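# Unpack lemon, green apple and passion fruit from bag

## Task

Take the lemon, the green apple and the passion fruit out of the plastic bag and set them on the open table surface, while every other item stays inside the bag.

## Robot and tools

Robot: two arms, left_arm and right_arm, each ending in a five-finger hand (a left hand on left_arm, a right hand on right_arm). Calibrated bases in the scene frame: left_arm at (+0.016, +0.329, +0.049) m, right_arm at (+0.015, -0.252, +0.010) m, both facing almost straight along +x. A camera stand sits behind the arms. Cameras: cam_high, cam_left_wrist, cam_right_wrist, each 672x504.

Scene frame: origin at table height, halfway between the nominal bases; +x out over the table, +y toward left_arm, +z up. Reported hand positions (m) and quaternions (wxyz) are in this frame. Offsets in commands are instead along each arm's current Hand target axes. Hand point axes: +z runs along the straightened fingers, +y points out of the palm, +x crosses the palm away from the thumb on the right hand but toward the thumb on the left hand. The hand point is 0.15 m out from the wrist flange; straight fingertips reach about 0.06-0.07 m past it along +z and sit 0.06 m behind it along -y. A wrist bracket on the little-finger side can strike things.

The row of 28 numbers (used by execute_actions and move): one shared row for both arms, all values in [-1, 1]. Positions 1-6: left_arm dx, dy, dz, rx, ry, rz; 7-12: left hand little, ring, middle, index, thumb_bend, thumb_turn; 13-14: left force_limit, speed; 15-20: right_arm dx, dy, dz, rx, ry, rz; 21-26: right hand motors in the same order; 27-28: right force_limit, speed. Pose numbers are an offset, not a pose: they count from that arm's Hand target as it stood when the action or move began, in that target's own axes. Scale: 1.0 = 0.6 m for dx/dy/dz, and 180 degrees for the rotation vector rx, ry, rz. All zeros re-requests the current Hand target. Finger values are absolute targets: +1 open/straight, -1 curled; thumb_turn +1 beside the palm, -1 opposite the fingers. force_limit runs linearly from about 0 N (-1) to 10 N (+1), 15 N for the two thumb motors; speed rises from near zero at -1 to full at +0.48 and above. For a soft grip close at speed -0.94 or less. Objects about 0.035-0.065 m thick can be wrapped with the thumb turned in. Hands have no 'no change' value: repeat the last eight hand numbers you sent, or, before any were sent, hand_measured plus hand_force_limit and hand_speed.

execute_actions(actions, cameras): actions is a list of actions; each action is up to 15 rows at 1/30 s per row, short tables repeat their last row. Every row in one action counts from that action's start pose. cameras lists names, ["all"], or []; an empty actions list returns all images by default.

move(target, speed, blend, blocking, cameras): target is one 28-number row or up to 15 rows, each an offset from the same starting Hand targets (not chained). speed is m/s, 0.002 to 4.3, default 0.25 (turns up to twice that in rad/s), one value or one per target. blend (m) rounds corners between listed targets; 0 stops at each. Paths are straight, do not avoid obstacles, and are capped at 10 s. blocking=false returns after about 0.5 s while the motion continues. The result adds a 'move:' line: done, off_target, moving, held, fault, plus any limits (paced = clipped pose, held = steps withheld).

wait(seconds 0-10, cameras): lets time pass with last commands held. stop(cameras): brakes a running move. zoom_image(camera, region [x0,y0,x1,y1] in pixels, at most 504x504): closer view of the newest image from that camera. show_instructions(): displays the reference pages. finished_scene(scene): ends the current scene, given its number; irreversible.

Results: per arm end_effector_position and quaternion, Hand target (the base for the next offset), joint positions, velocities, torques (include arm weight; numbers 3 and 4 wrap at ±28 N m), motor temperatures, and per hand hand_measured, hand_stopped_by (moving, target, force, stalled, fault), hand_load_n (fingertip load, positive pushing open; near 0 after a grip is lost), hand_force_limit, hand_speed. Action results also list positions at some steps.

Behaviour to expect: hands commonly rest 1-3 cm (sometimes 5 cm) below or short of the command; a follow-up command, even zeros, re-asks for it, and a remaining gap can be sent as an extra offset. Orientation commands are clipped to within 40 degrees of the measured one per step. A blocked arm keeps pushing until commanded back past its hand point. Avoid paths near an arm's own base.

Cautions: do not let any fruit or other item leave the table; place, don't drop, and don't release moving objects. Move slowly near contact; avoid striking the table, stand or heavy things, and avoid excessive finger force. Keep the two hands from touching or gripping each other. Holding loads or straining toward unreachable poses heats motors; at 100 °C the arm collapses for 30-60 s, so watch for MOTOR HOT.

Each tool is called after "Emit:" as name([rows], argument=value, ...), one row to a line, values as JSON.

Reference images:

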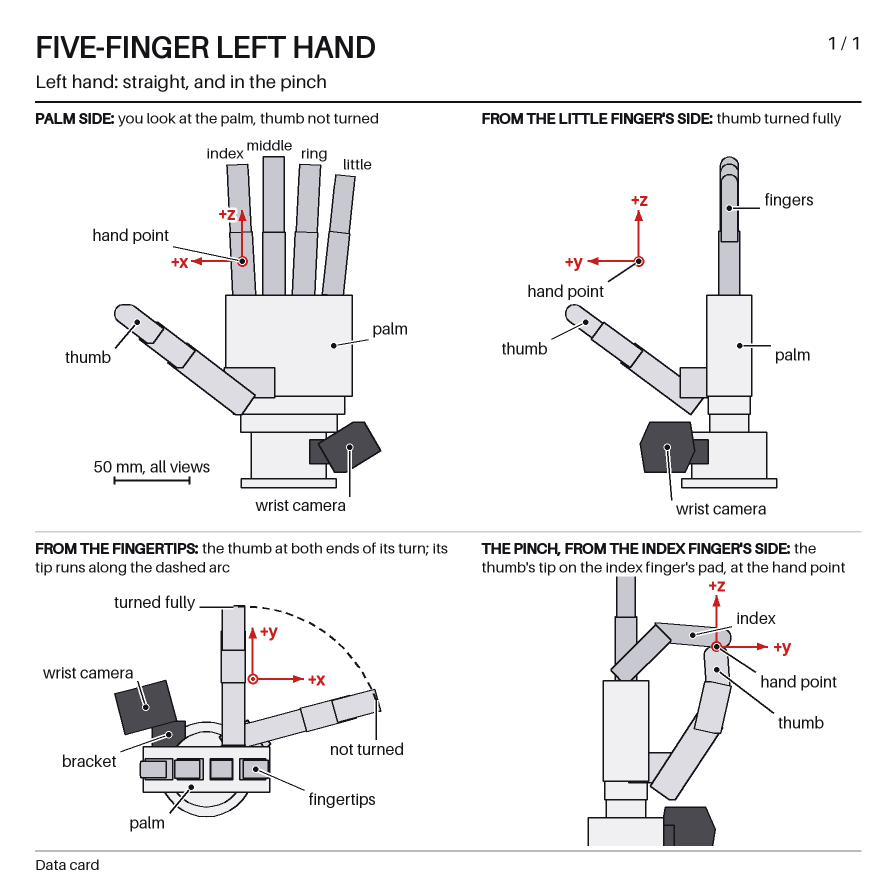

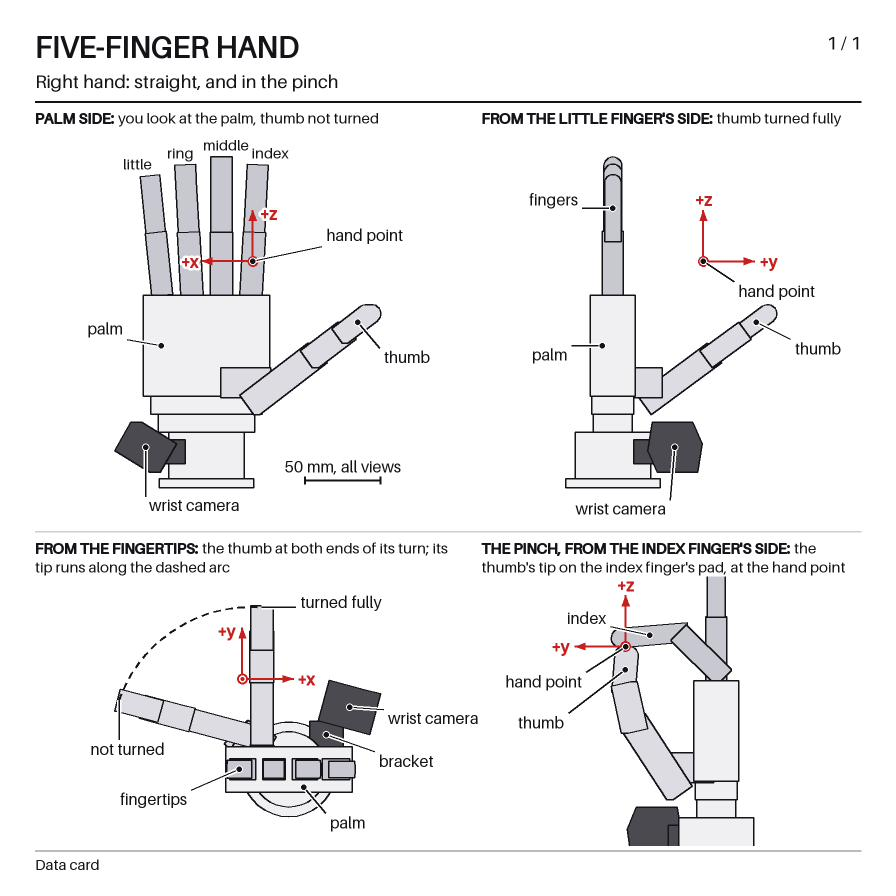

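## Session

Emit:
execute_actions(actions=[])

Scene clock: 0.00 s.
left_arm: end_effector_position=(+0.4763, +0.0740, +0.2305) hand_measured=(+1.000, +1.000, +1.000, +1.000, +1.000, +1.000) hand_load_n=(+0.0, +0.0, +0.0, +0.0, +0.0, +0.0) hand_stopped_by=(target, target, target, target, target, target) hand_force_limit=0.00 hand_speed=-0.80 end_effector_quat_wxyz=(+0.019, -0.566, +0.798, -0.206) | right_arm: end_effector_position=(+0.0975, -0.1192, +0.1263) hand_measured=(+1.000, +1.000, +1.000, +1.000, +1.000, +1.000) hand_load_n=(+0.0, +0.0, +0.0, +0.0, +0.0, +0.0) hand_stopped_by=(target, target, target, target, target, target) hand_force_limit=0.00 hand_speed=-0.80 end_effector_quat_wxyz=(+0.122, +0.883, -0.440, -0.111)
Joint positions: left_arm=[-0.367 1.611 1.444 -1.033 0.192 -0.069] | right_arm=[0.682 1.177 0.753 -1.463 -0.1 0.022]
Joint velocities: within noise
Joint torques (N m): no reading
Motor temperatures (°C): left_arm=[24 29 24 29 26 24] | right_arm=[30 28 23 25 23 25]
Heat: left arm: hottest shoulder 29 °C; right arm: hottest waist 30 °C.
Hand target: left_arm +0.4841, +0.0710, +0.2409; +0.026, -0.564, +0.797, -0.216 | right_arm +0.1037, -0.1142, +0.1309; +0.113, +0.884, -0.440, -0.107

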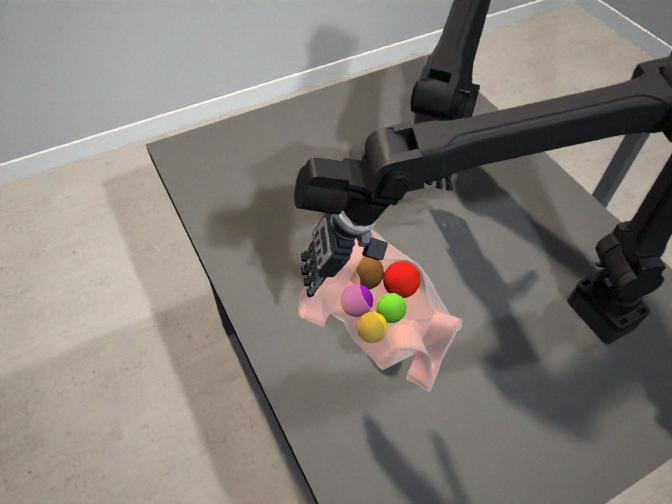

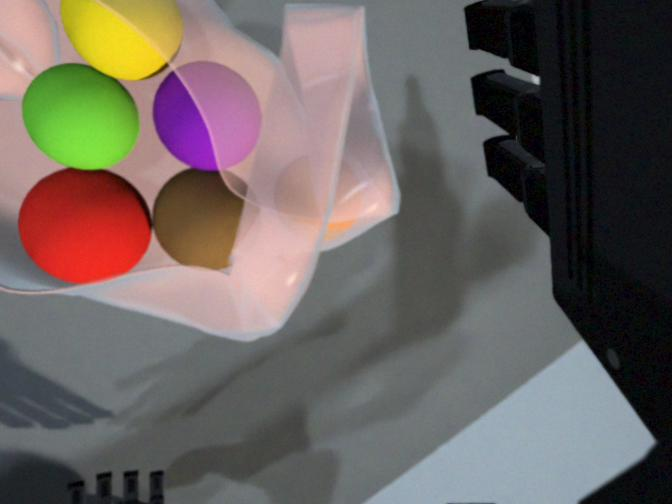

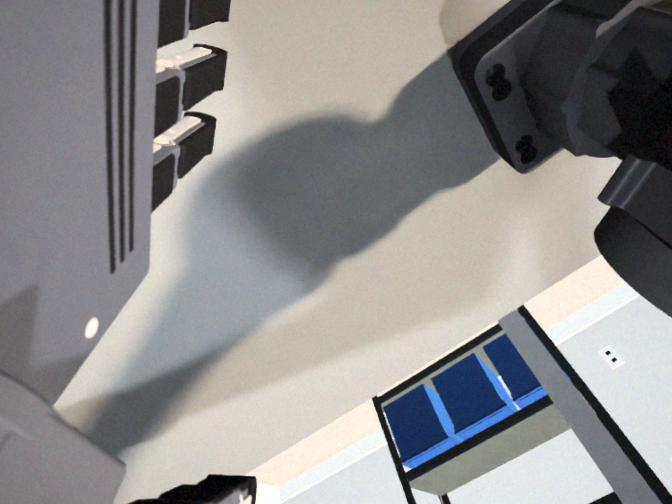

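Emit:
zoom_image(camera="cam_high", region=[260, 200, 500, 400])

Emit:
zoom_image(camera="cam_left_wrist", region=[0, 0, 504, 378])

Scaled by 2.100 from the camera's 672x504 image, which has a finer 960x720 frame.

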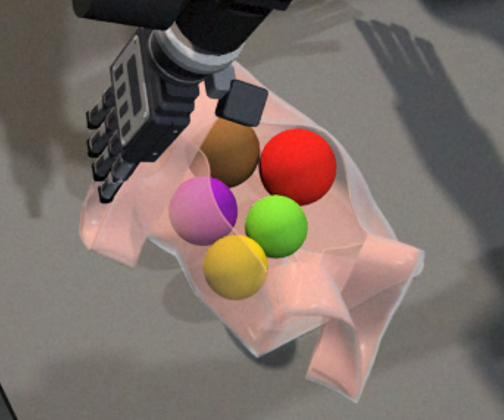

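Scaled by 1.000.

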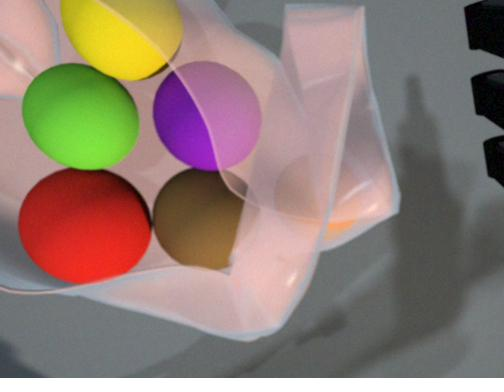

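Emit:
move(target=[-0.021,0.0535,-0.211,0,0,0,1,1,1,1,1,1,0,-0.8,0,0,0,0,0,0,1,1,1,1,1,1,0,-0.8], cameras=["all"])

Scene clock: 8.33 s.
left_arm: end_effector_position=(+0.4119, +0.1291, +0.3236) hand_measured=(+1.000, +1.000, +1.000, +1.000, +1.000, +1.000) hand_load_n=(+0.0, +0.0, +0.0, +0.0, +0.0, +0.0) hand_stopped_by=(target, target, target, target, target, target) hand_force_limit=0.00 hand_speed=-0.80 end_effector_quat_wxyz=(+0.015, -0.566, +0.799, -0.202) | right_arm: end_effector_position=(+0.0975, -0.1192, +0.1263) hand_measured=(+1.000, +1.000, +1.000, +1.000, +1.000, +1.000) hand_load_n=(+0.0, +0.0, +0.0, +0.0, +0.0, +0.0) hand_stopped_by=(target, target, target, target, target, target) hand_force_limit=0.00 hand_speed=-0.80 end_effector_quat_wxyz=(+0.122, +0.883, -0.440, -0.111)
Joint positions: left_arm=[-0.301 1.401 1.457 -1.278 0.219 -0.003] | right_arm=[0.682 1.177 0.753 -1.463 -0.1 0.022]
Joint torques (N m): left_arm=[0.21 -8.64 14.5 0.68 0.11 0.03] | right_arm=[-2.02 -4.72 8.54 -0.35 0.04 -0.1]
Heat: left arm: hottest shoulder 30 °C; right arm: hottest waist 30 °C.
Hand target: left_arm +0.4241, +0.1313, +0.3409; +0.026, -0.564, +0.797, -0.216 | right_arm +0.1037, -0.1142, +0.1309; +0.113, +0.884, -0.440, -0.107
Off the commanded pose: left_arm 0.021 m, 2 deg | right_arm 0.009 m, 1 deg.
move: off_target (left_arm)

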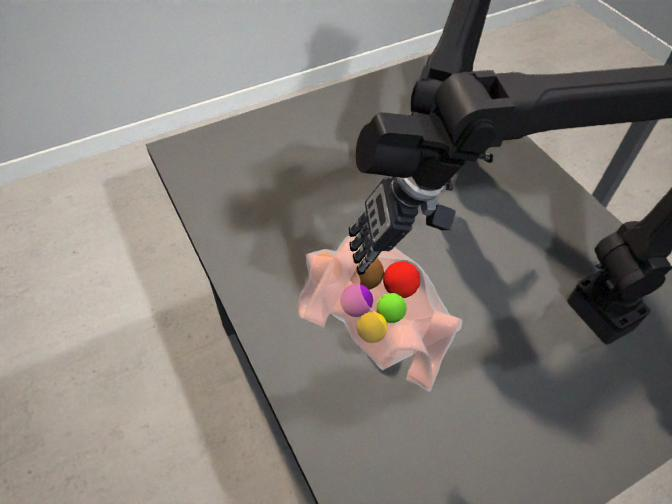

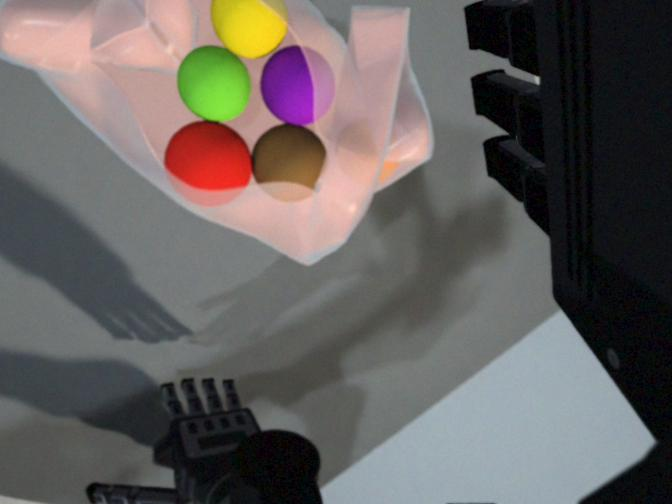

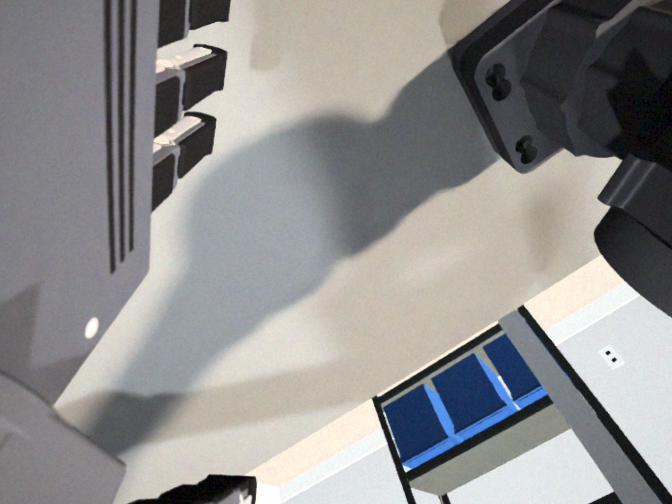

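Emit:
zoom_image(camera="cam_high", region=[290, 220, 480, 400])

Emit:
zoom_image(camera="cam_left_wrist", region=[0, 0, 450, 280])

Scaled by 2.653 from the camera's 672x504 image, which has a finer 960x720 frame.

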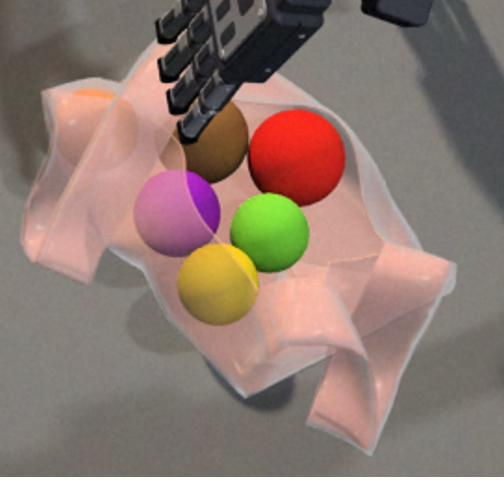

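Scaled by 1.120 from the camera's 672x504 image, which has a finer 960x720 frame.

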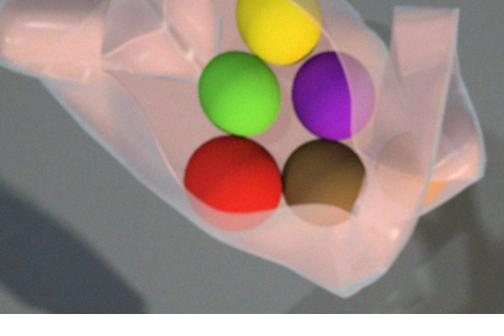

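Emit:
move(target=[-0.155,-0.004,-0.033,0,0,0,1,1,1,1,1,1,0,-0.8,0,0,0,0,0,0,1,1,1,1,1,1,0,-0.8], cameras=["cam_high","cam_left_wrist"])

Emit:
zoom_image(camera="cam_left_wrist", region=[0, 0, 504, 378])

Emit:
zoom_image(camera="cam_high", region=[290, 220, 480, 400])

Scene clock: 20.97 s.
left_arm: end_effector_position=(+0.4413, +0.2197, +0.3262) hand_measured=(+1.000, +1.000, +1.000, +1.000, +1.000, +1.000) hand_load_n=(+0.0, +0.0, +0.0, +0.0, +0.0, +0.0) hand_stopped_by=(target, target, target, target, target, target) hand_force_limit=0.00 hand_speed=-0.80 end_effector_quat_wxyz=(+0.014, -0.569, +0.796, -0.206) | right_arm: end_effector_position=(+0.0975, -0.1192, +0.1263) hand_measured=(+1.000, +1.000, +1.000, +1.000, +1.000, +1.000) hand_load_n=(+0.0, +0.0, +0.0, +0.0, +0.0, +0.0) hand_stopped_by=(target, target, target, target, target, target) hand_force_limit=0.00 hand_speed=-0.80 end_effector_quat_wxyz=(+0.122, +0.883, -0.440, -0.111)
Joint positions: left_arm=[-0.081 1.437 1.502 -1.336 0.294 0.203] | right_arm=[0.682 1.177 0.753 -1.463 -0.1 0.022]
Joint torques (N m): left_arm=[-0.32 -8.23 14.74 0.5 0.16 0] | right_arm=[-2.08 -4.48 8.5 -0.38 0.04 -0.09]
Heat: left arm: hottest shoulder 30 °C; right arm: hottest waist 30 °C.
Hand target: left_arm +0.4542, +0.2214, +0.3408; +0.026, -0.564, +0.797, -0.216 | right_arm +0.1037, -0.1142, +0.1309; +0.113, +0.884, -0.440, -0.107
Off the commanded pose: left_arm 0.020 m, 2 deg | right_arm 0.009 m, 1 deg.
move: off_target (left_arm)
Images, in order (width x height): cam_high 672x504, cam_left_wrist 672x504.

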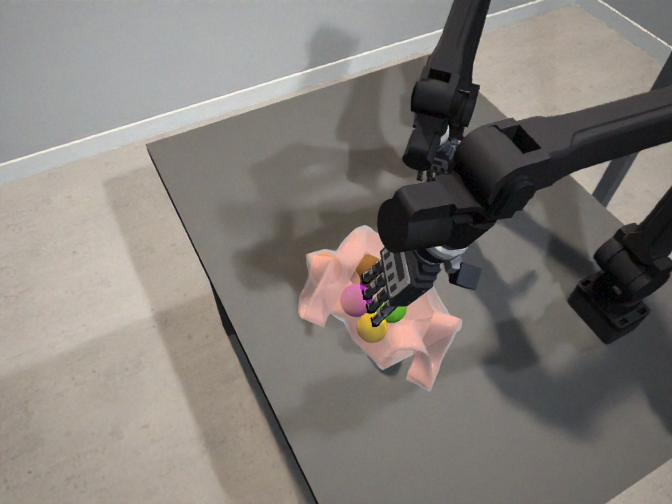

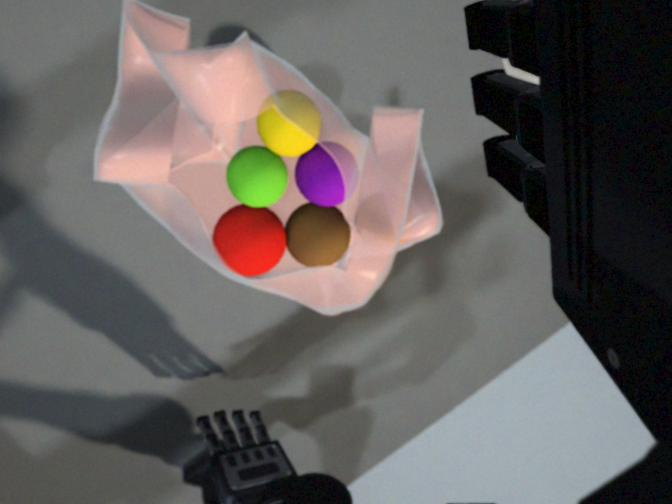

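Scaled by 1.000.

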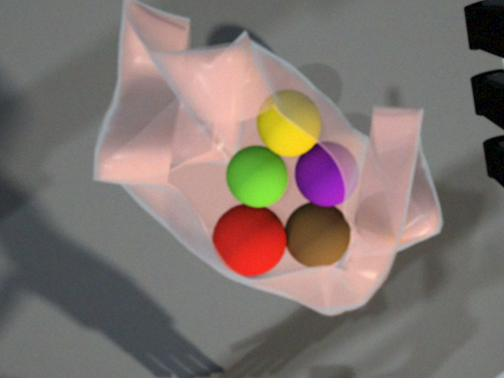

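Scaled by 2.653 from the camera's 672x504 image, which has a finer 960x720 frame.

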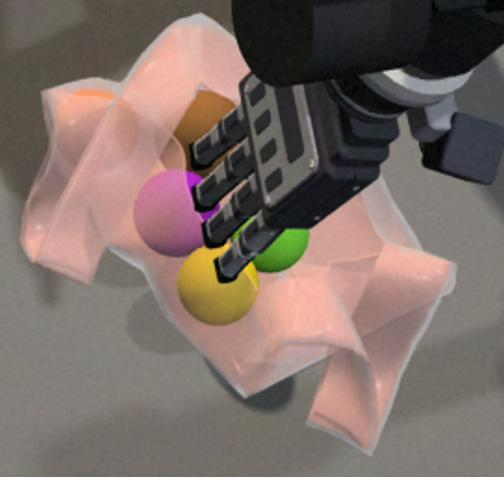

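Emit:
move([
  [-0.218,0.131,-0.103,0,0,0,1,1,1,1,1,1,0,-0.8,-0.0145,-0.256,-0.156,0.15,-0.024,-0.154,-1,-1,0.5,0.5,1,-1,0,0.2],
  [-0.218,0.131,-0.103,0,0,0,1,1,1,1,1,1,0,-0.8,-0.029,-0.512,-0.3115,0.305,-0.048,-0.308,-1,-1,0.5,0.5,1,-1,0,0.2],
], blend=[0.05, 0], cameras=["all"])

Scene clock: 34.43 s.
left_arm: end_effector_position=(+0.4115, +0.3750, +0.3310) hand_measured=(+1.000, +1.000, +1.000, +1.000, +1.000, +1.000) hand_load_n=(+0.0, +0.0, +0.0, +0.0, +0.0, +0.0) hand_stopped_by=(target, target, target, target, target, target) hand_force_limit=0.00 hand_speed=-0.80 end_effector_quat_wxyz=(+0.015, -0.564, +0.798, -0.212) | right_arm: end_effector_position=(+0.3509, +0.0902, +0.2000) hand_measured=(-1.000, -1.000, +0.500, +0.500, +1.000, -1.000) hand_load_n=(+0.0, +0.0, +0.0, +0.0, +0.0, +0.0) hand_stopped_by=(target, target, target, target, target, target) hand_force_limit=0.00 hand_speed=0.20 end_effector_quat_wxyz=(-0.364, +0.931, -0.012, -0.028)
Joint positions: left_arm=[0.288 1.421 1.502 -1.475 0.392 0.589] | right_arm=[0.593 1.467 1.269 -0.934 -0.626 -0.807]
Joint torques (N m): left_arm=[0.26 -9.11 12.11 0.4 0.23 0.01] | right_arm=[-3.6 -9.99 13.68 1.4 -0.51 -0.24]
Motor temperatures (°C): left_arm=[24 30 29 29 26 24] | right_arm=[30 28 26 25 23 25]
Heat: left arm: hottest shoulder 30 °C; right arm: hottest waist 30 °C.
Hand target: left_arm +0.4144, +0.3811, +0.3409; +0.026, -0.564, +0.797, -0.216 | right_arm +0.3790, +0.0997, +0.2198; -0.382, +0.924, -0.001, +0.000
Off the commanded pose: left_arm 0.012 m, 1 deg | right_arm 0.036 m, 4 deg.
move: off_target (left_arm, right_arm)

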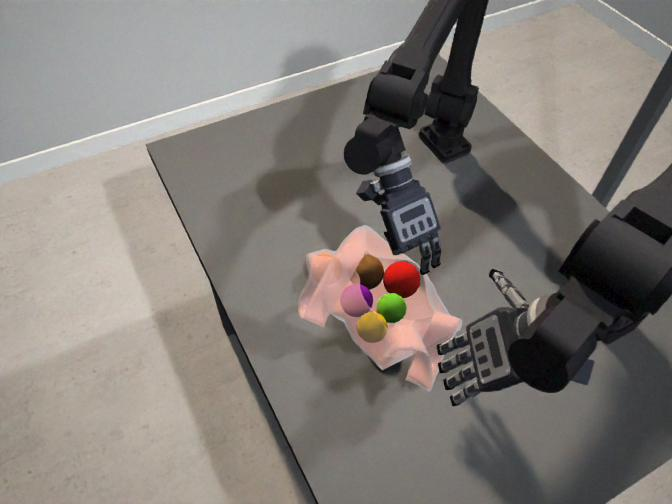

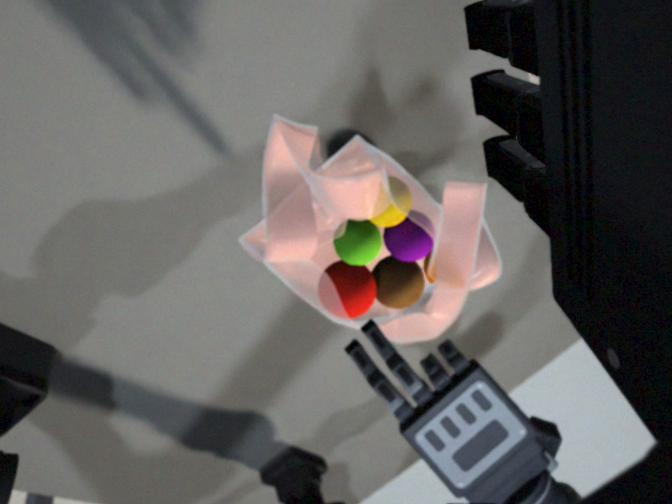

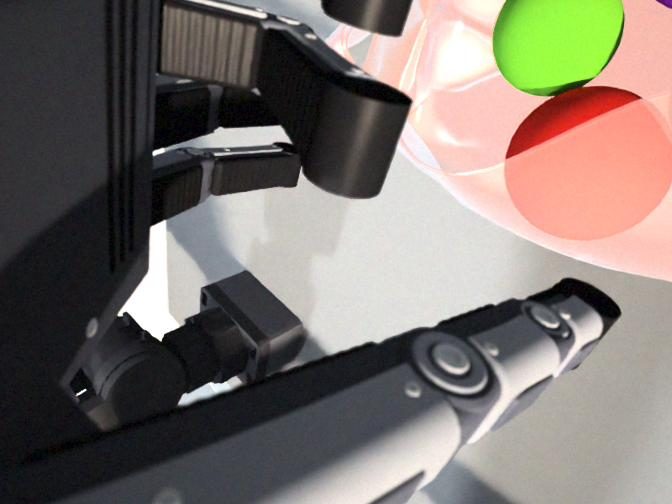

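Emit:
move(target=[0,0,0,0,0,0,1,1,1,1,1,1,0,-0.8,0.0967,-0.0047,0.099,0,0,0,-1,-1,0.5,0.5,1,-1,0,0.2], cameras=["all"])

Scene clock: 37.27 s.
left_arm: end_effector_position=(+0.4115, +0.3750, +0.3310) hand_measured=(+1.000, +1.000, +1.000, +1.000, +1.000, +1.000) hand_load_n=(+0.0, +0.0, +0.0, +0.0, +0.0, +0.0) hand_stopped_by=(target, target, target, target, target, target) hand_force_limit=0.00 hand_speed=-0.80 end_effector_quat_wxyz=(+0.015, -0.564, +0.798, -0.212) | right_arm: end_effector_position=(+0.4130, +0.1322, +0.1573) hand_measured=(-1.000, -1.000, +0.500, +0.500, +1.000, -1.000) hand_load_n=(+0.0, +0.0, +0.0, +0.0, +0.0, +0.0) hand_stopped_by=(target, target, target, target, target, target) hand_force_limit=0.00 hand_speed=0.20 end_effector_quat_wxyz=(-0.364, +0.931, -0.011, -0.027)
Joint positions: left_arm=[0.288 1.421 1.502 -1.475 0.392 0.589] | right_arm=[0.593 1.683 1.409 -0.858 -0.626 -0.808]
Joint torques (N m): left_arm=[0.26 -9.05 12.14 0.4 0.23 0.01] | right_arm=[-2.78 -14.04 13.11 1.35 -0.38 -0.13]
Heat: left arm: hottest shoulder 30 °C; right arm: hottest waist 30 °C.
Hand target: left_arm +0.4144, +0.3811, +0.3409; +0.026, -0.564, +0.797, -0.216 | right_arm +0.4371, +0.1436, +0.1796; -0.382, +0.924, -0.001, +0.000
Off the commanded pose: left_arm 0.012 m, 1 deg | right_arm 0.035 m, 4 deg.
move: off_target (left_arm, right_arm)

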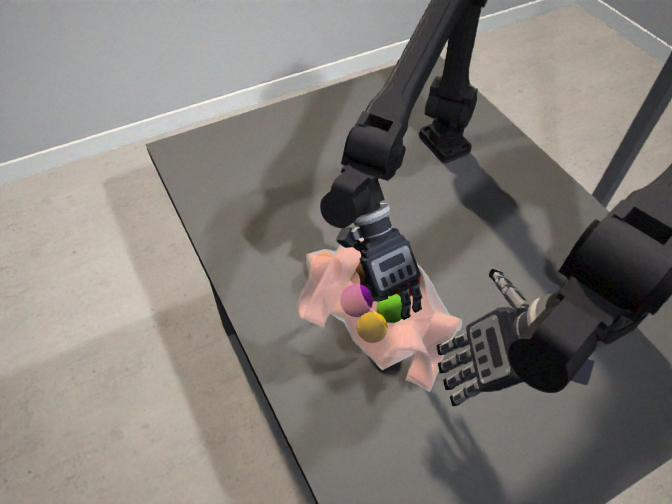

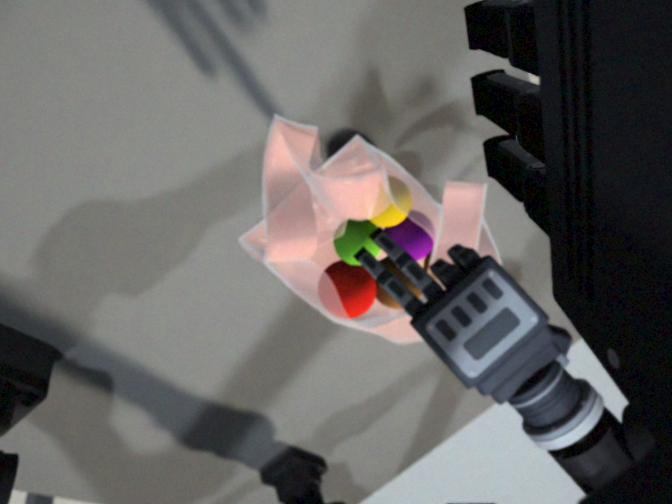

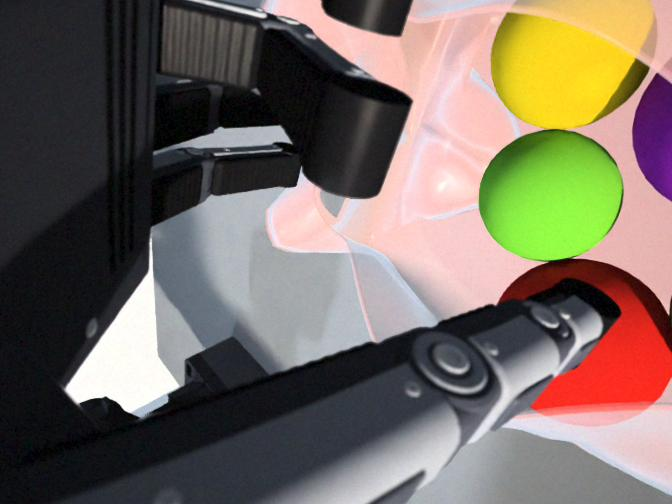

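Emit:
zoom_image(camera="cam_right_wrist", region=[168, 0, 672, 378])

Emit:
zoom_image(camera="cam_left_wrist", region=[220, 100, 560, 360])

Emit:
zoom_image(camera="cam_high", region=[290, 200, 490, 400])

Scaled by 1.000.

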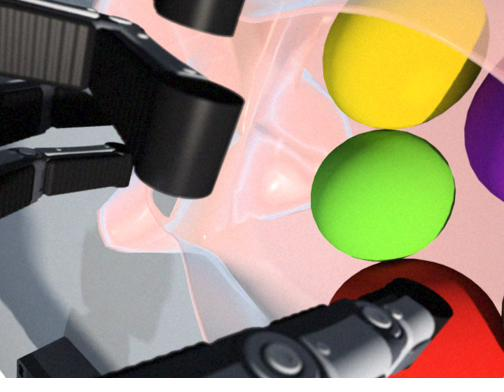

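Scaled by 1.482 from the camera's 672x504 image, which has a finer 960x720 frame.

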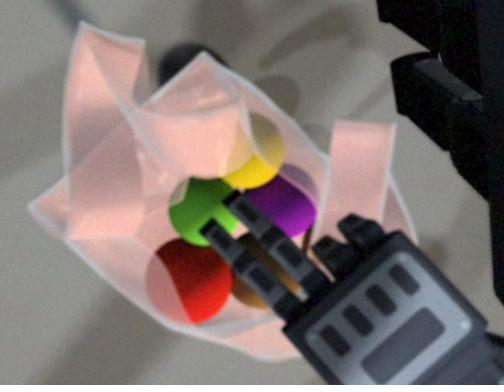

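Scaled by 2.520 from the camera's 672x504 image, which has a finer 960x720 frame.

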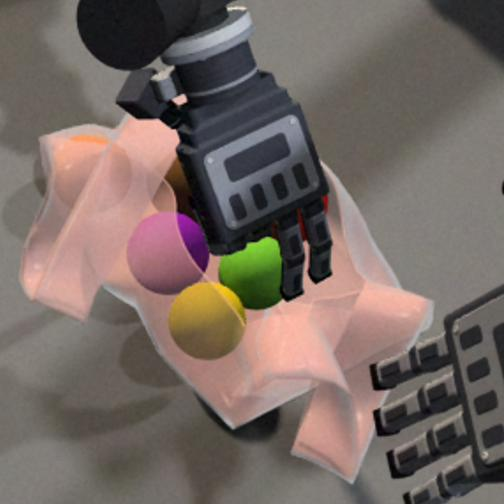

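Emit:
move(target=[0,0,0,0,0,0,1,1,1,1,1,1,0,-0.8,-0.008,0.0825,0.047,0,0,0,-1,-1,0.5,0.5,1,-1,0,0.2], cameras=["all"], speed=0.15)

Emit:
zoom_image(camera="cam_left_wrist", region=[220, 100, 560, 360])

Emit:
zoom_image(camera="cam_high", region=[290, 200, 490, 400])

Scene clock: 50.07 s.
left_arm: end_effector_position=(+0.4115, +0.3750, +0.3310) hand_measured=(+1.000, +1.000, +1.000, +1.000, +1.000, +1.000) hand_load_n=(+0.0, +0.0, +0.0, +0.0, +0.0, +0.0) hand_stopped_by=(target, target, target, target, target, target) hand_force_limit=0.00 hand_speed=-0.80 end_effector_quat_wxyz=(+0.015, -0.564, +0.798, -0.212) | right_arm: end_effector_position=(+0.4243, +0.1349, +0.1348) hand_measured=(-1.000, -1.000, +0.500, +0.500, +1.000, -1.000) hand_load_n=(+0.0, +0.0, +0.0, +0.0, -0.5, +0.0) hand_stopped_by=(target, target, target, target, target, target) hand_force_limit=0.00 hand_speed=0.20 end_effector_quat_wxyz=(-0.382, +0.924, +0.000, -0.003)
Joint positions: left_arm=[0.288 1.421 1.502 -1.475 0.392 0.589] | right_arm=[0.585 1.691 1.349 -0.73 -0.631 -0.818]
Joint torques (N m): left_arm=[0.21 -9 12.14 0.42 0.23 0.02] | right_arm=[-3.78 -13.39 7.94 1.46 -0.54 -0.26]
Heat: left arm: hottest shoulder 30 °C; right arm: hottest waist 30 °C.
Hand target: left_arm +0.4144, +0.3811, +0.3409; +0.026, -0.564, +0.797, -0.216 | right_arm +0.4324, +0.1284, +0.1249; -0.382, +0.924, -0.001, +0.000
Off the commanded pose: left_arm 0.012 m, 1 deg | right_arm 0.014 m, 0 deg.
move: off_target (left_arm, right_arm)

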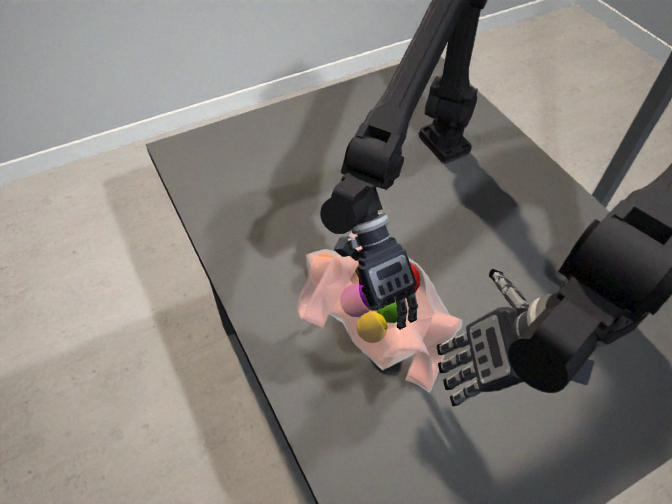

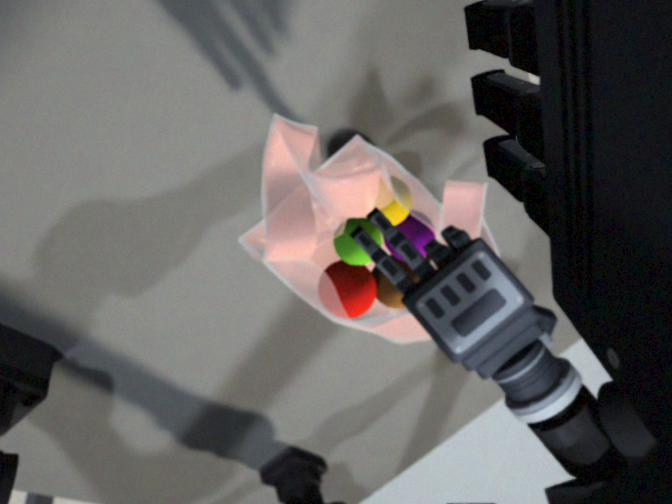

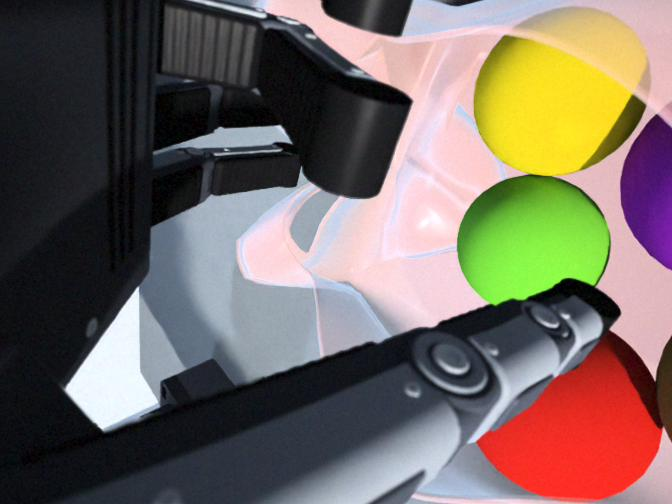

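Scaled by 1.482 from the camera's 672x504 image, which has a finer 960x720 frame.

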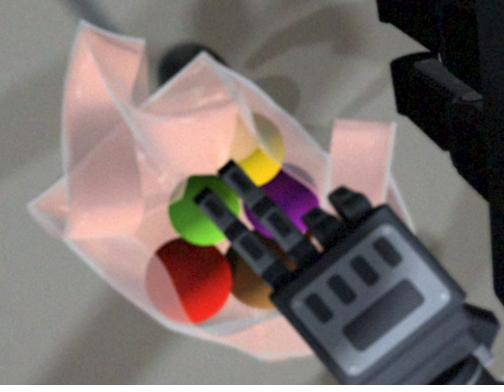

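Scaled by 2.520 from the camera's 672x504 image, which has a finer 960x720 frame.

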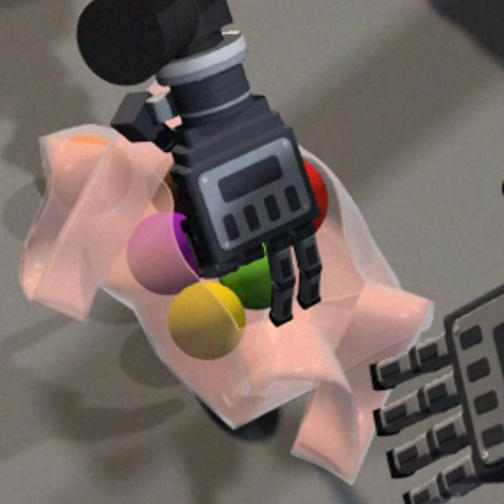

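Emit:
move(target=[0,0,0,0,0,0,1,1,1,1,1,1,0,-0.8,-0.0367,0.0766,0.0295,0,0,0,-1,-1,0.5,0.5,1,-1,0,0.2], cameras=["all"], speed=0.15)

Emit:
zoom_image(camera="cam_left_wrist", region=[220, 100, 560, 360])

Emit:
zoom_image(camera="cam_high", region=[290, 200, 490, 400])

Scene clock: 53.37 s.
left_arm: end_effector_position=(+0.4115, +0.3750, +0.3310) hand_measured=(+1.000, +1.000, +1.000, +1.000, +1.000, +1.000) hand_load_n=(+0.0, +0.0, +0.0, +0.0, +0.0, -0.5) hand_stopped_by=(target, target, target, target, target, target) hand_force_limit=0.00 hand_speed=-0.80 end_effector_quat_wxyz=(+0.015, -0.564, +0.798, -0.212) | right_arm: end_effector_position=(+0.4032, +0.1151, +0.0802) hand_measured=(-1.000, -1.000, +0.500, +0.500, +1.000, -1.000) hand_load_n=(+0.0, +0.0, +0.0, +0.0, +0.0, +0.0) hand_stopped_by=(target, target, target, target, target, target) hand_force_limit=0.00 hand_speed=0.20 end_effector_quat_wxyz=(-0.377, +0.926, -0.003, -0.010)
Joint positions: left_arm=[0.288 1.421 1.502 -1.475 0.392 0.589] | right_arm=[0.575 1.691 1.196 -0.601 -0.636 -0.829]
Joint torques (N m): left_arm=[0.21 -9.05 12.12 0.4 0.22 0.01] | right_arm=[-3.55 -14.45 7.19 1.35 -0.51 -0.28]
Heat: left arm: hottest shoulder 30 °C; right arm: hottest waist 30 °C.
Hand target: left_arm +0.4144, +0.3811, +0.3409; +0.026, -0.564, +0.797, -0.216 | right_arm +0.4101, +0.1084, +0.0799; -0.382, +0.924, -0.001, +0.000
Off the commanded pose: left_arm 0.012 m, 1 deg | right_arm 0.010 m, 1 deg.
move: off_target (left_arm)

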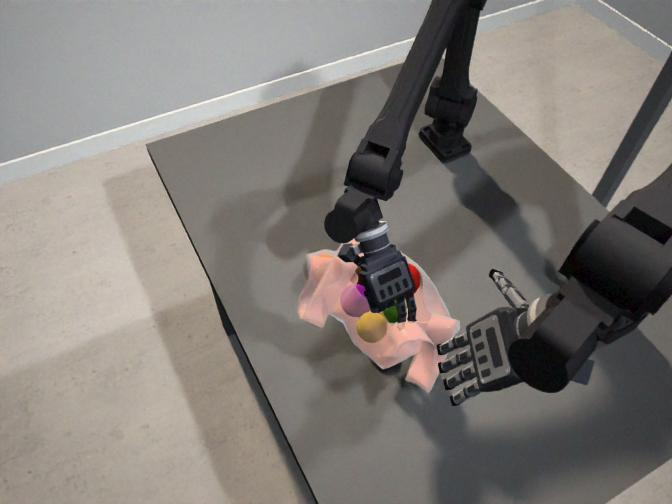

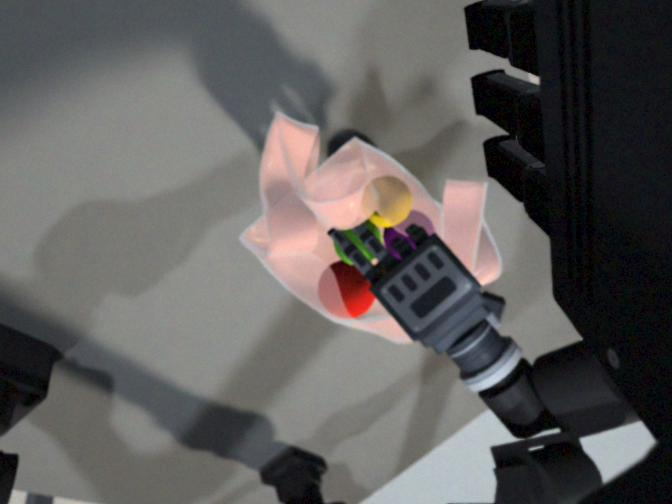

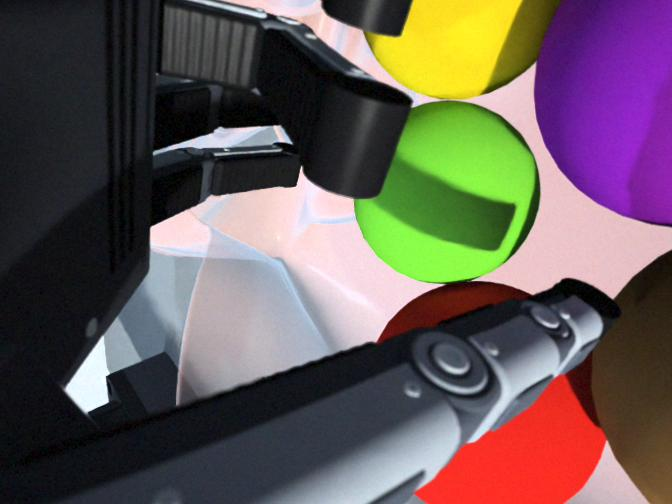

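Scaled by 1.482 from the camera's 672x504 image, which has a finer 960x720 frame.

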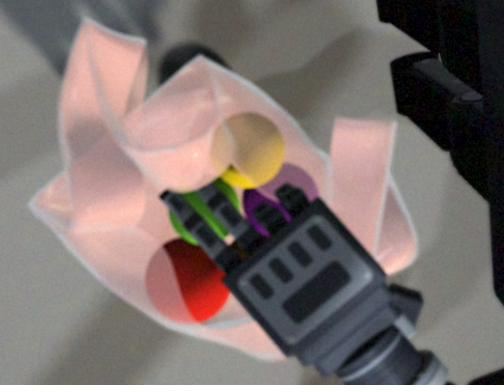

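Scaled by 2.520 from the camera's 672x504 image, which has a finer 960x720 frame.

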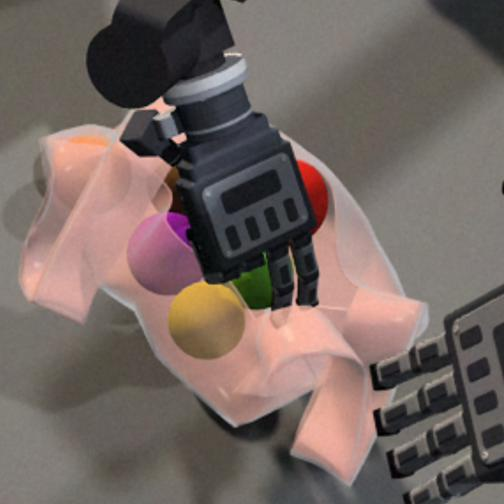

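Emit:
move(target=[0,0,0,0,0,0,1,1,1,1,1,1,0,-0.8,-0.0083,0.04,0.0472,0,0,0,-1,-1,0.5,0.5,1,-1,0,0.2], cameras=["all"], speed=0.08)

Emit:
zoom_image(camera="cam_left_wrist", region=[220, 100, 560, 360])

Emit:
zoom_image(camera="cam_high", region=[290, 200, 490, 400])

Scene clock: 55.97 s.
left_arm: end_effector_position=(+0.4115, +0.3750, +0.3310) hand_measured=(+1.000, +1.000, +1.000, +1.000, +1.000, +1.000) hand_load_n=(+0.0, +0.0, +0.0, +0.0, +0.0, +0.0) hand_stopped_by=(target, target, target, target, target, target) hand_force_limit=0.00 hand_speed=-0.80 end_effector_quat_wxyz=(+0.015, -0.564, +0.798, -0.212) | right_arm: end_effector_position=(+0.4035, +0.1153, +0.0541) hand_measured=(-1.000, -1.000, +0.500, +0.500, +1.000, -1.000) hand_load_n=(+0.0, +0.0, +0.0, +0.0, +0.0, +0.0) hand_stopped_by=(target, target, target, target, target, target) hand_force_limit=0.00 hand_speed=0.20 end_effector_quat_wxyz=(-0.384, +0.923, +0.002, +0.001)
Joint positions: left_arm=[0.288 1.421 1.502 -1.475 0.392 0.589] | right_arm=[0.575 1.714 1.142 -0.496 -0.636 -0.829]
Joint torques (N m): left_arm=[0.21 -9.05 12.1 0.4 0.23 0.01] | right_arm=[-3.08 -12.45 7.06 1.58 -0.28 -0.11]
Heat: left arm: hottest shoulder 30 °C; right arm: hottest waist 30 °C.
Hand target: left_arm +0.4144, +0.3811, +0.3409; +0.026, -0.564, +0.797, -0.216 | right_arm +0.4052, +0.1115, +0.0429; -0.382, +0.924, -0.001, +0.000
Off the commanded pose: left_arm 0.012 m, 1 deg | right_arm 0.012 m, 0 deg.
move: off_target (left_arm, right_arm)

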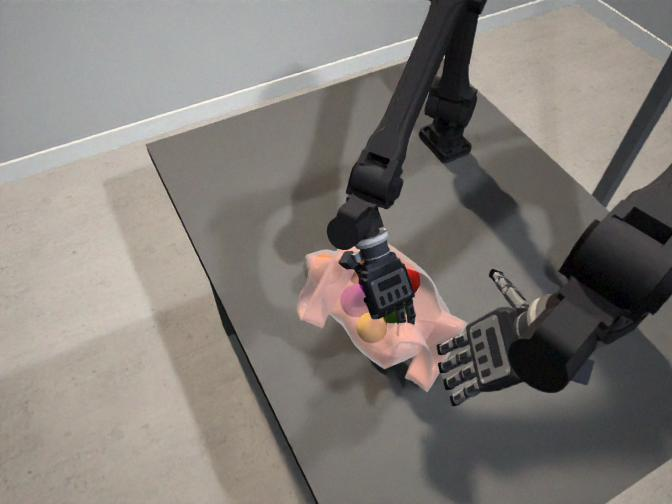

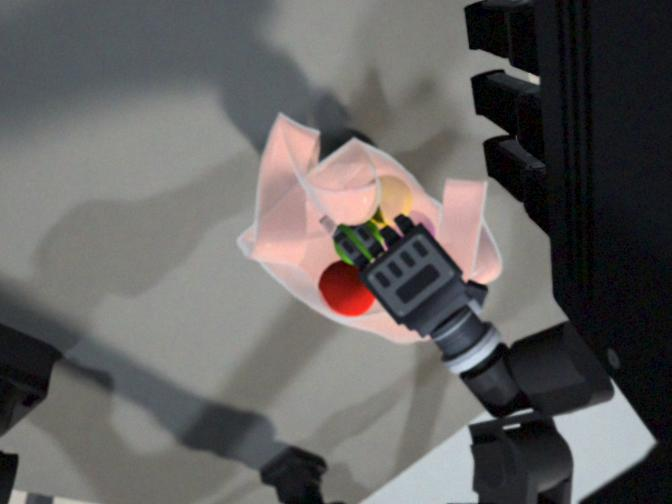

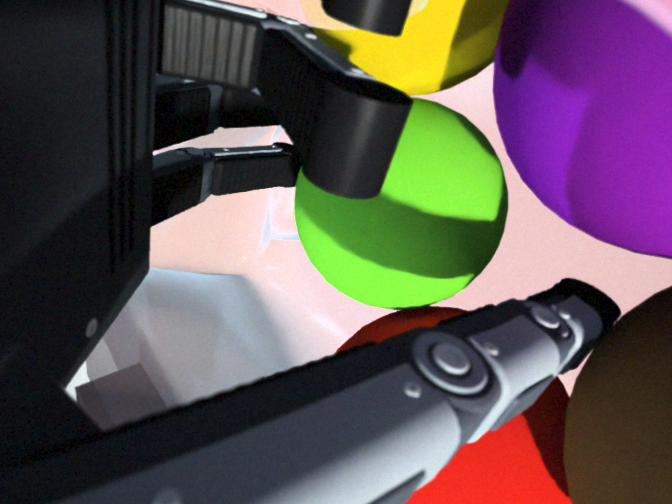

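Scaled by 1.482 from the camera's 672x504 image, which has a finer 960x720 frame.

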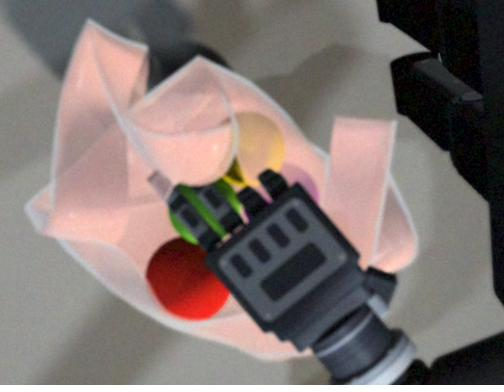

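Scaled by 2.520 from the camera's 672x504 image, which has a finer 960x720 frame.

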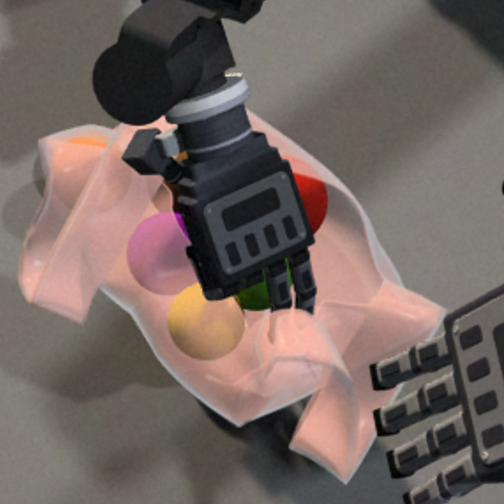

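Emit:
move(target=[0,0,0,0,0,0,1,1,1,1,1,1,0,-0.8,0,0.0083,0.02,0,0,0,-1,-1,0.5,0.5,1,-1,0,0.2], cameras=["cam_right_wrist"], speed=0.06)

Scene clock: 58.13 s.
left_arm: end_effector_position=(+0.4115, +0.3750, +0.3310) hand_measured=(+1.000, +1.000, +1.000, +1.000, +1.000, +1.000) hand_load_n=(+0.0, +0.0, +0.0, +0.0, +0.0, +0.0) hand_stopped_by=(target, target, target, target, target, target) hand_force_limit=0.00 hand_speed=-0.80 end_effector_quat_wxyz=(+0.015, -0.564, +0.798, -0.212) | right_arm: end_effector_position=(+0.4102, +0.1196, +0.0505) hand_measured=(-1.000, -1.000, +0.500, +0.500, +1.000, -1.000) hand_load_n=(+0.0, +0.0, +0.0, +0.0, +0.0, +0.0) hand_stopped_by=(target, target, target, target, target, target) hand_force_limit=0.00 hand_speed=0.20 end_effector_quat_wxyz=(-0.391, +0.920, +0.006, +0.011)
Joint positions: left_arm=[0.288 1.421 1.502 -1.475 0.392 0.589] | right_arm=[0.575 1.725 1.142 -0.459 -0.636 -0.829]
Joint torques (N m): left_arm=[0.26 -9.05 12.15 0.39 0.22 0.01] | right_arm=[-2.49 -11.58 6.57 1.36 -0.18 -0.01]
Heat: left arm: hottest shoulder 30 °C; right arm: hottest waist 30 °C.
Hand target: left_arm +0.4144, +0.3811, +0.3409; +0.026, -0.564, +0.797, -0.216 | right_arm +0.4052, +0.1164, +0.0308; -0.382, +0.924, -0.001, +0.000
Off the commanded pose: left_arm 0.012 m, 1 deg | right_arm 0.021 m, 2 deg.
move: off_target (left_arm, right_arm)
Images, in order (width x height): cam_right_wrist 672x504.

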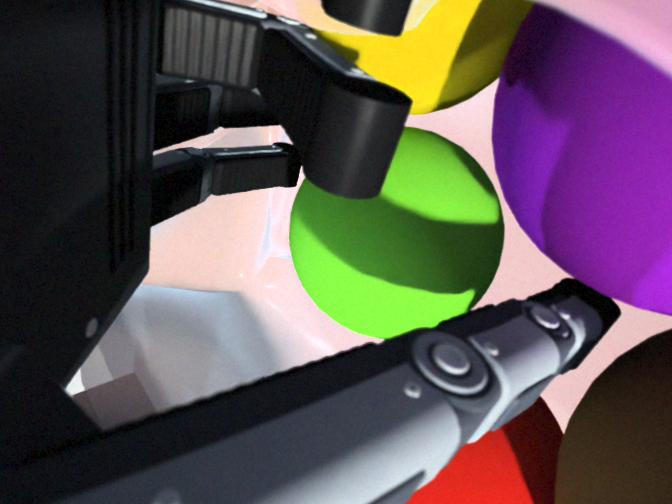

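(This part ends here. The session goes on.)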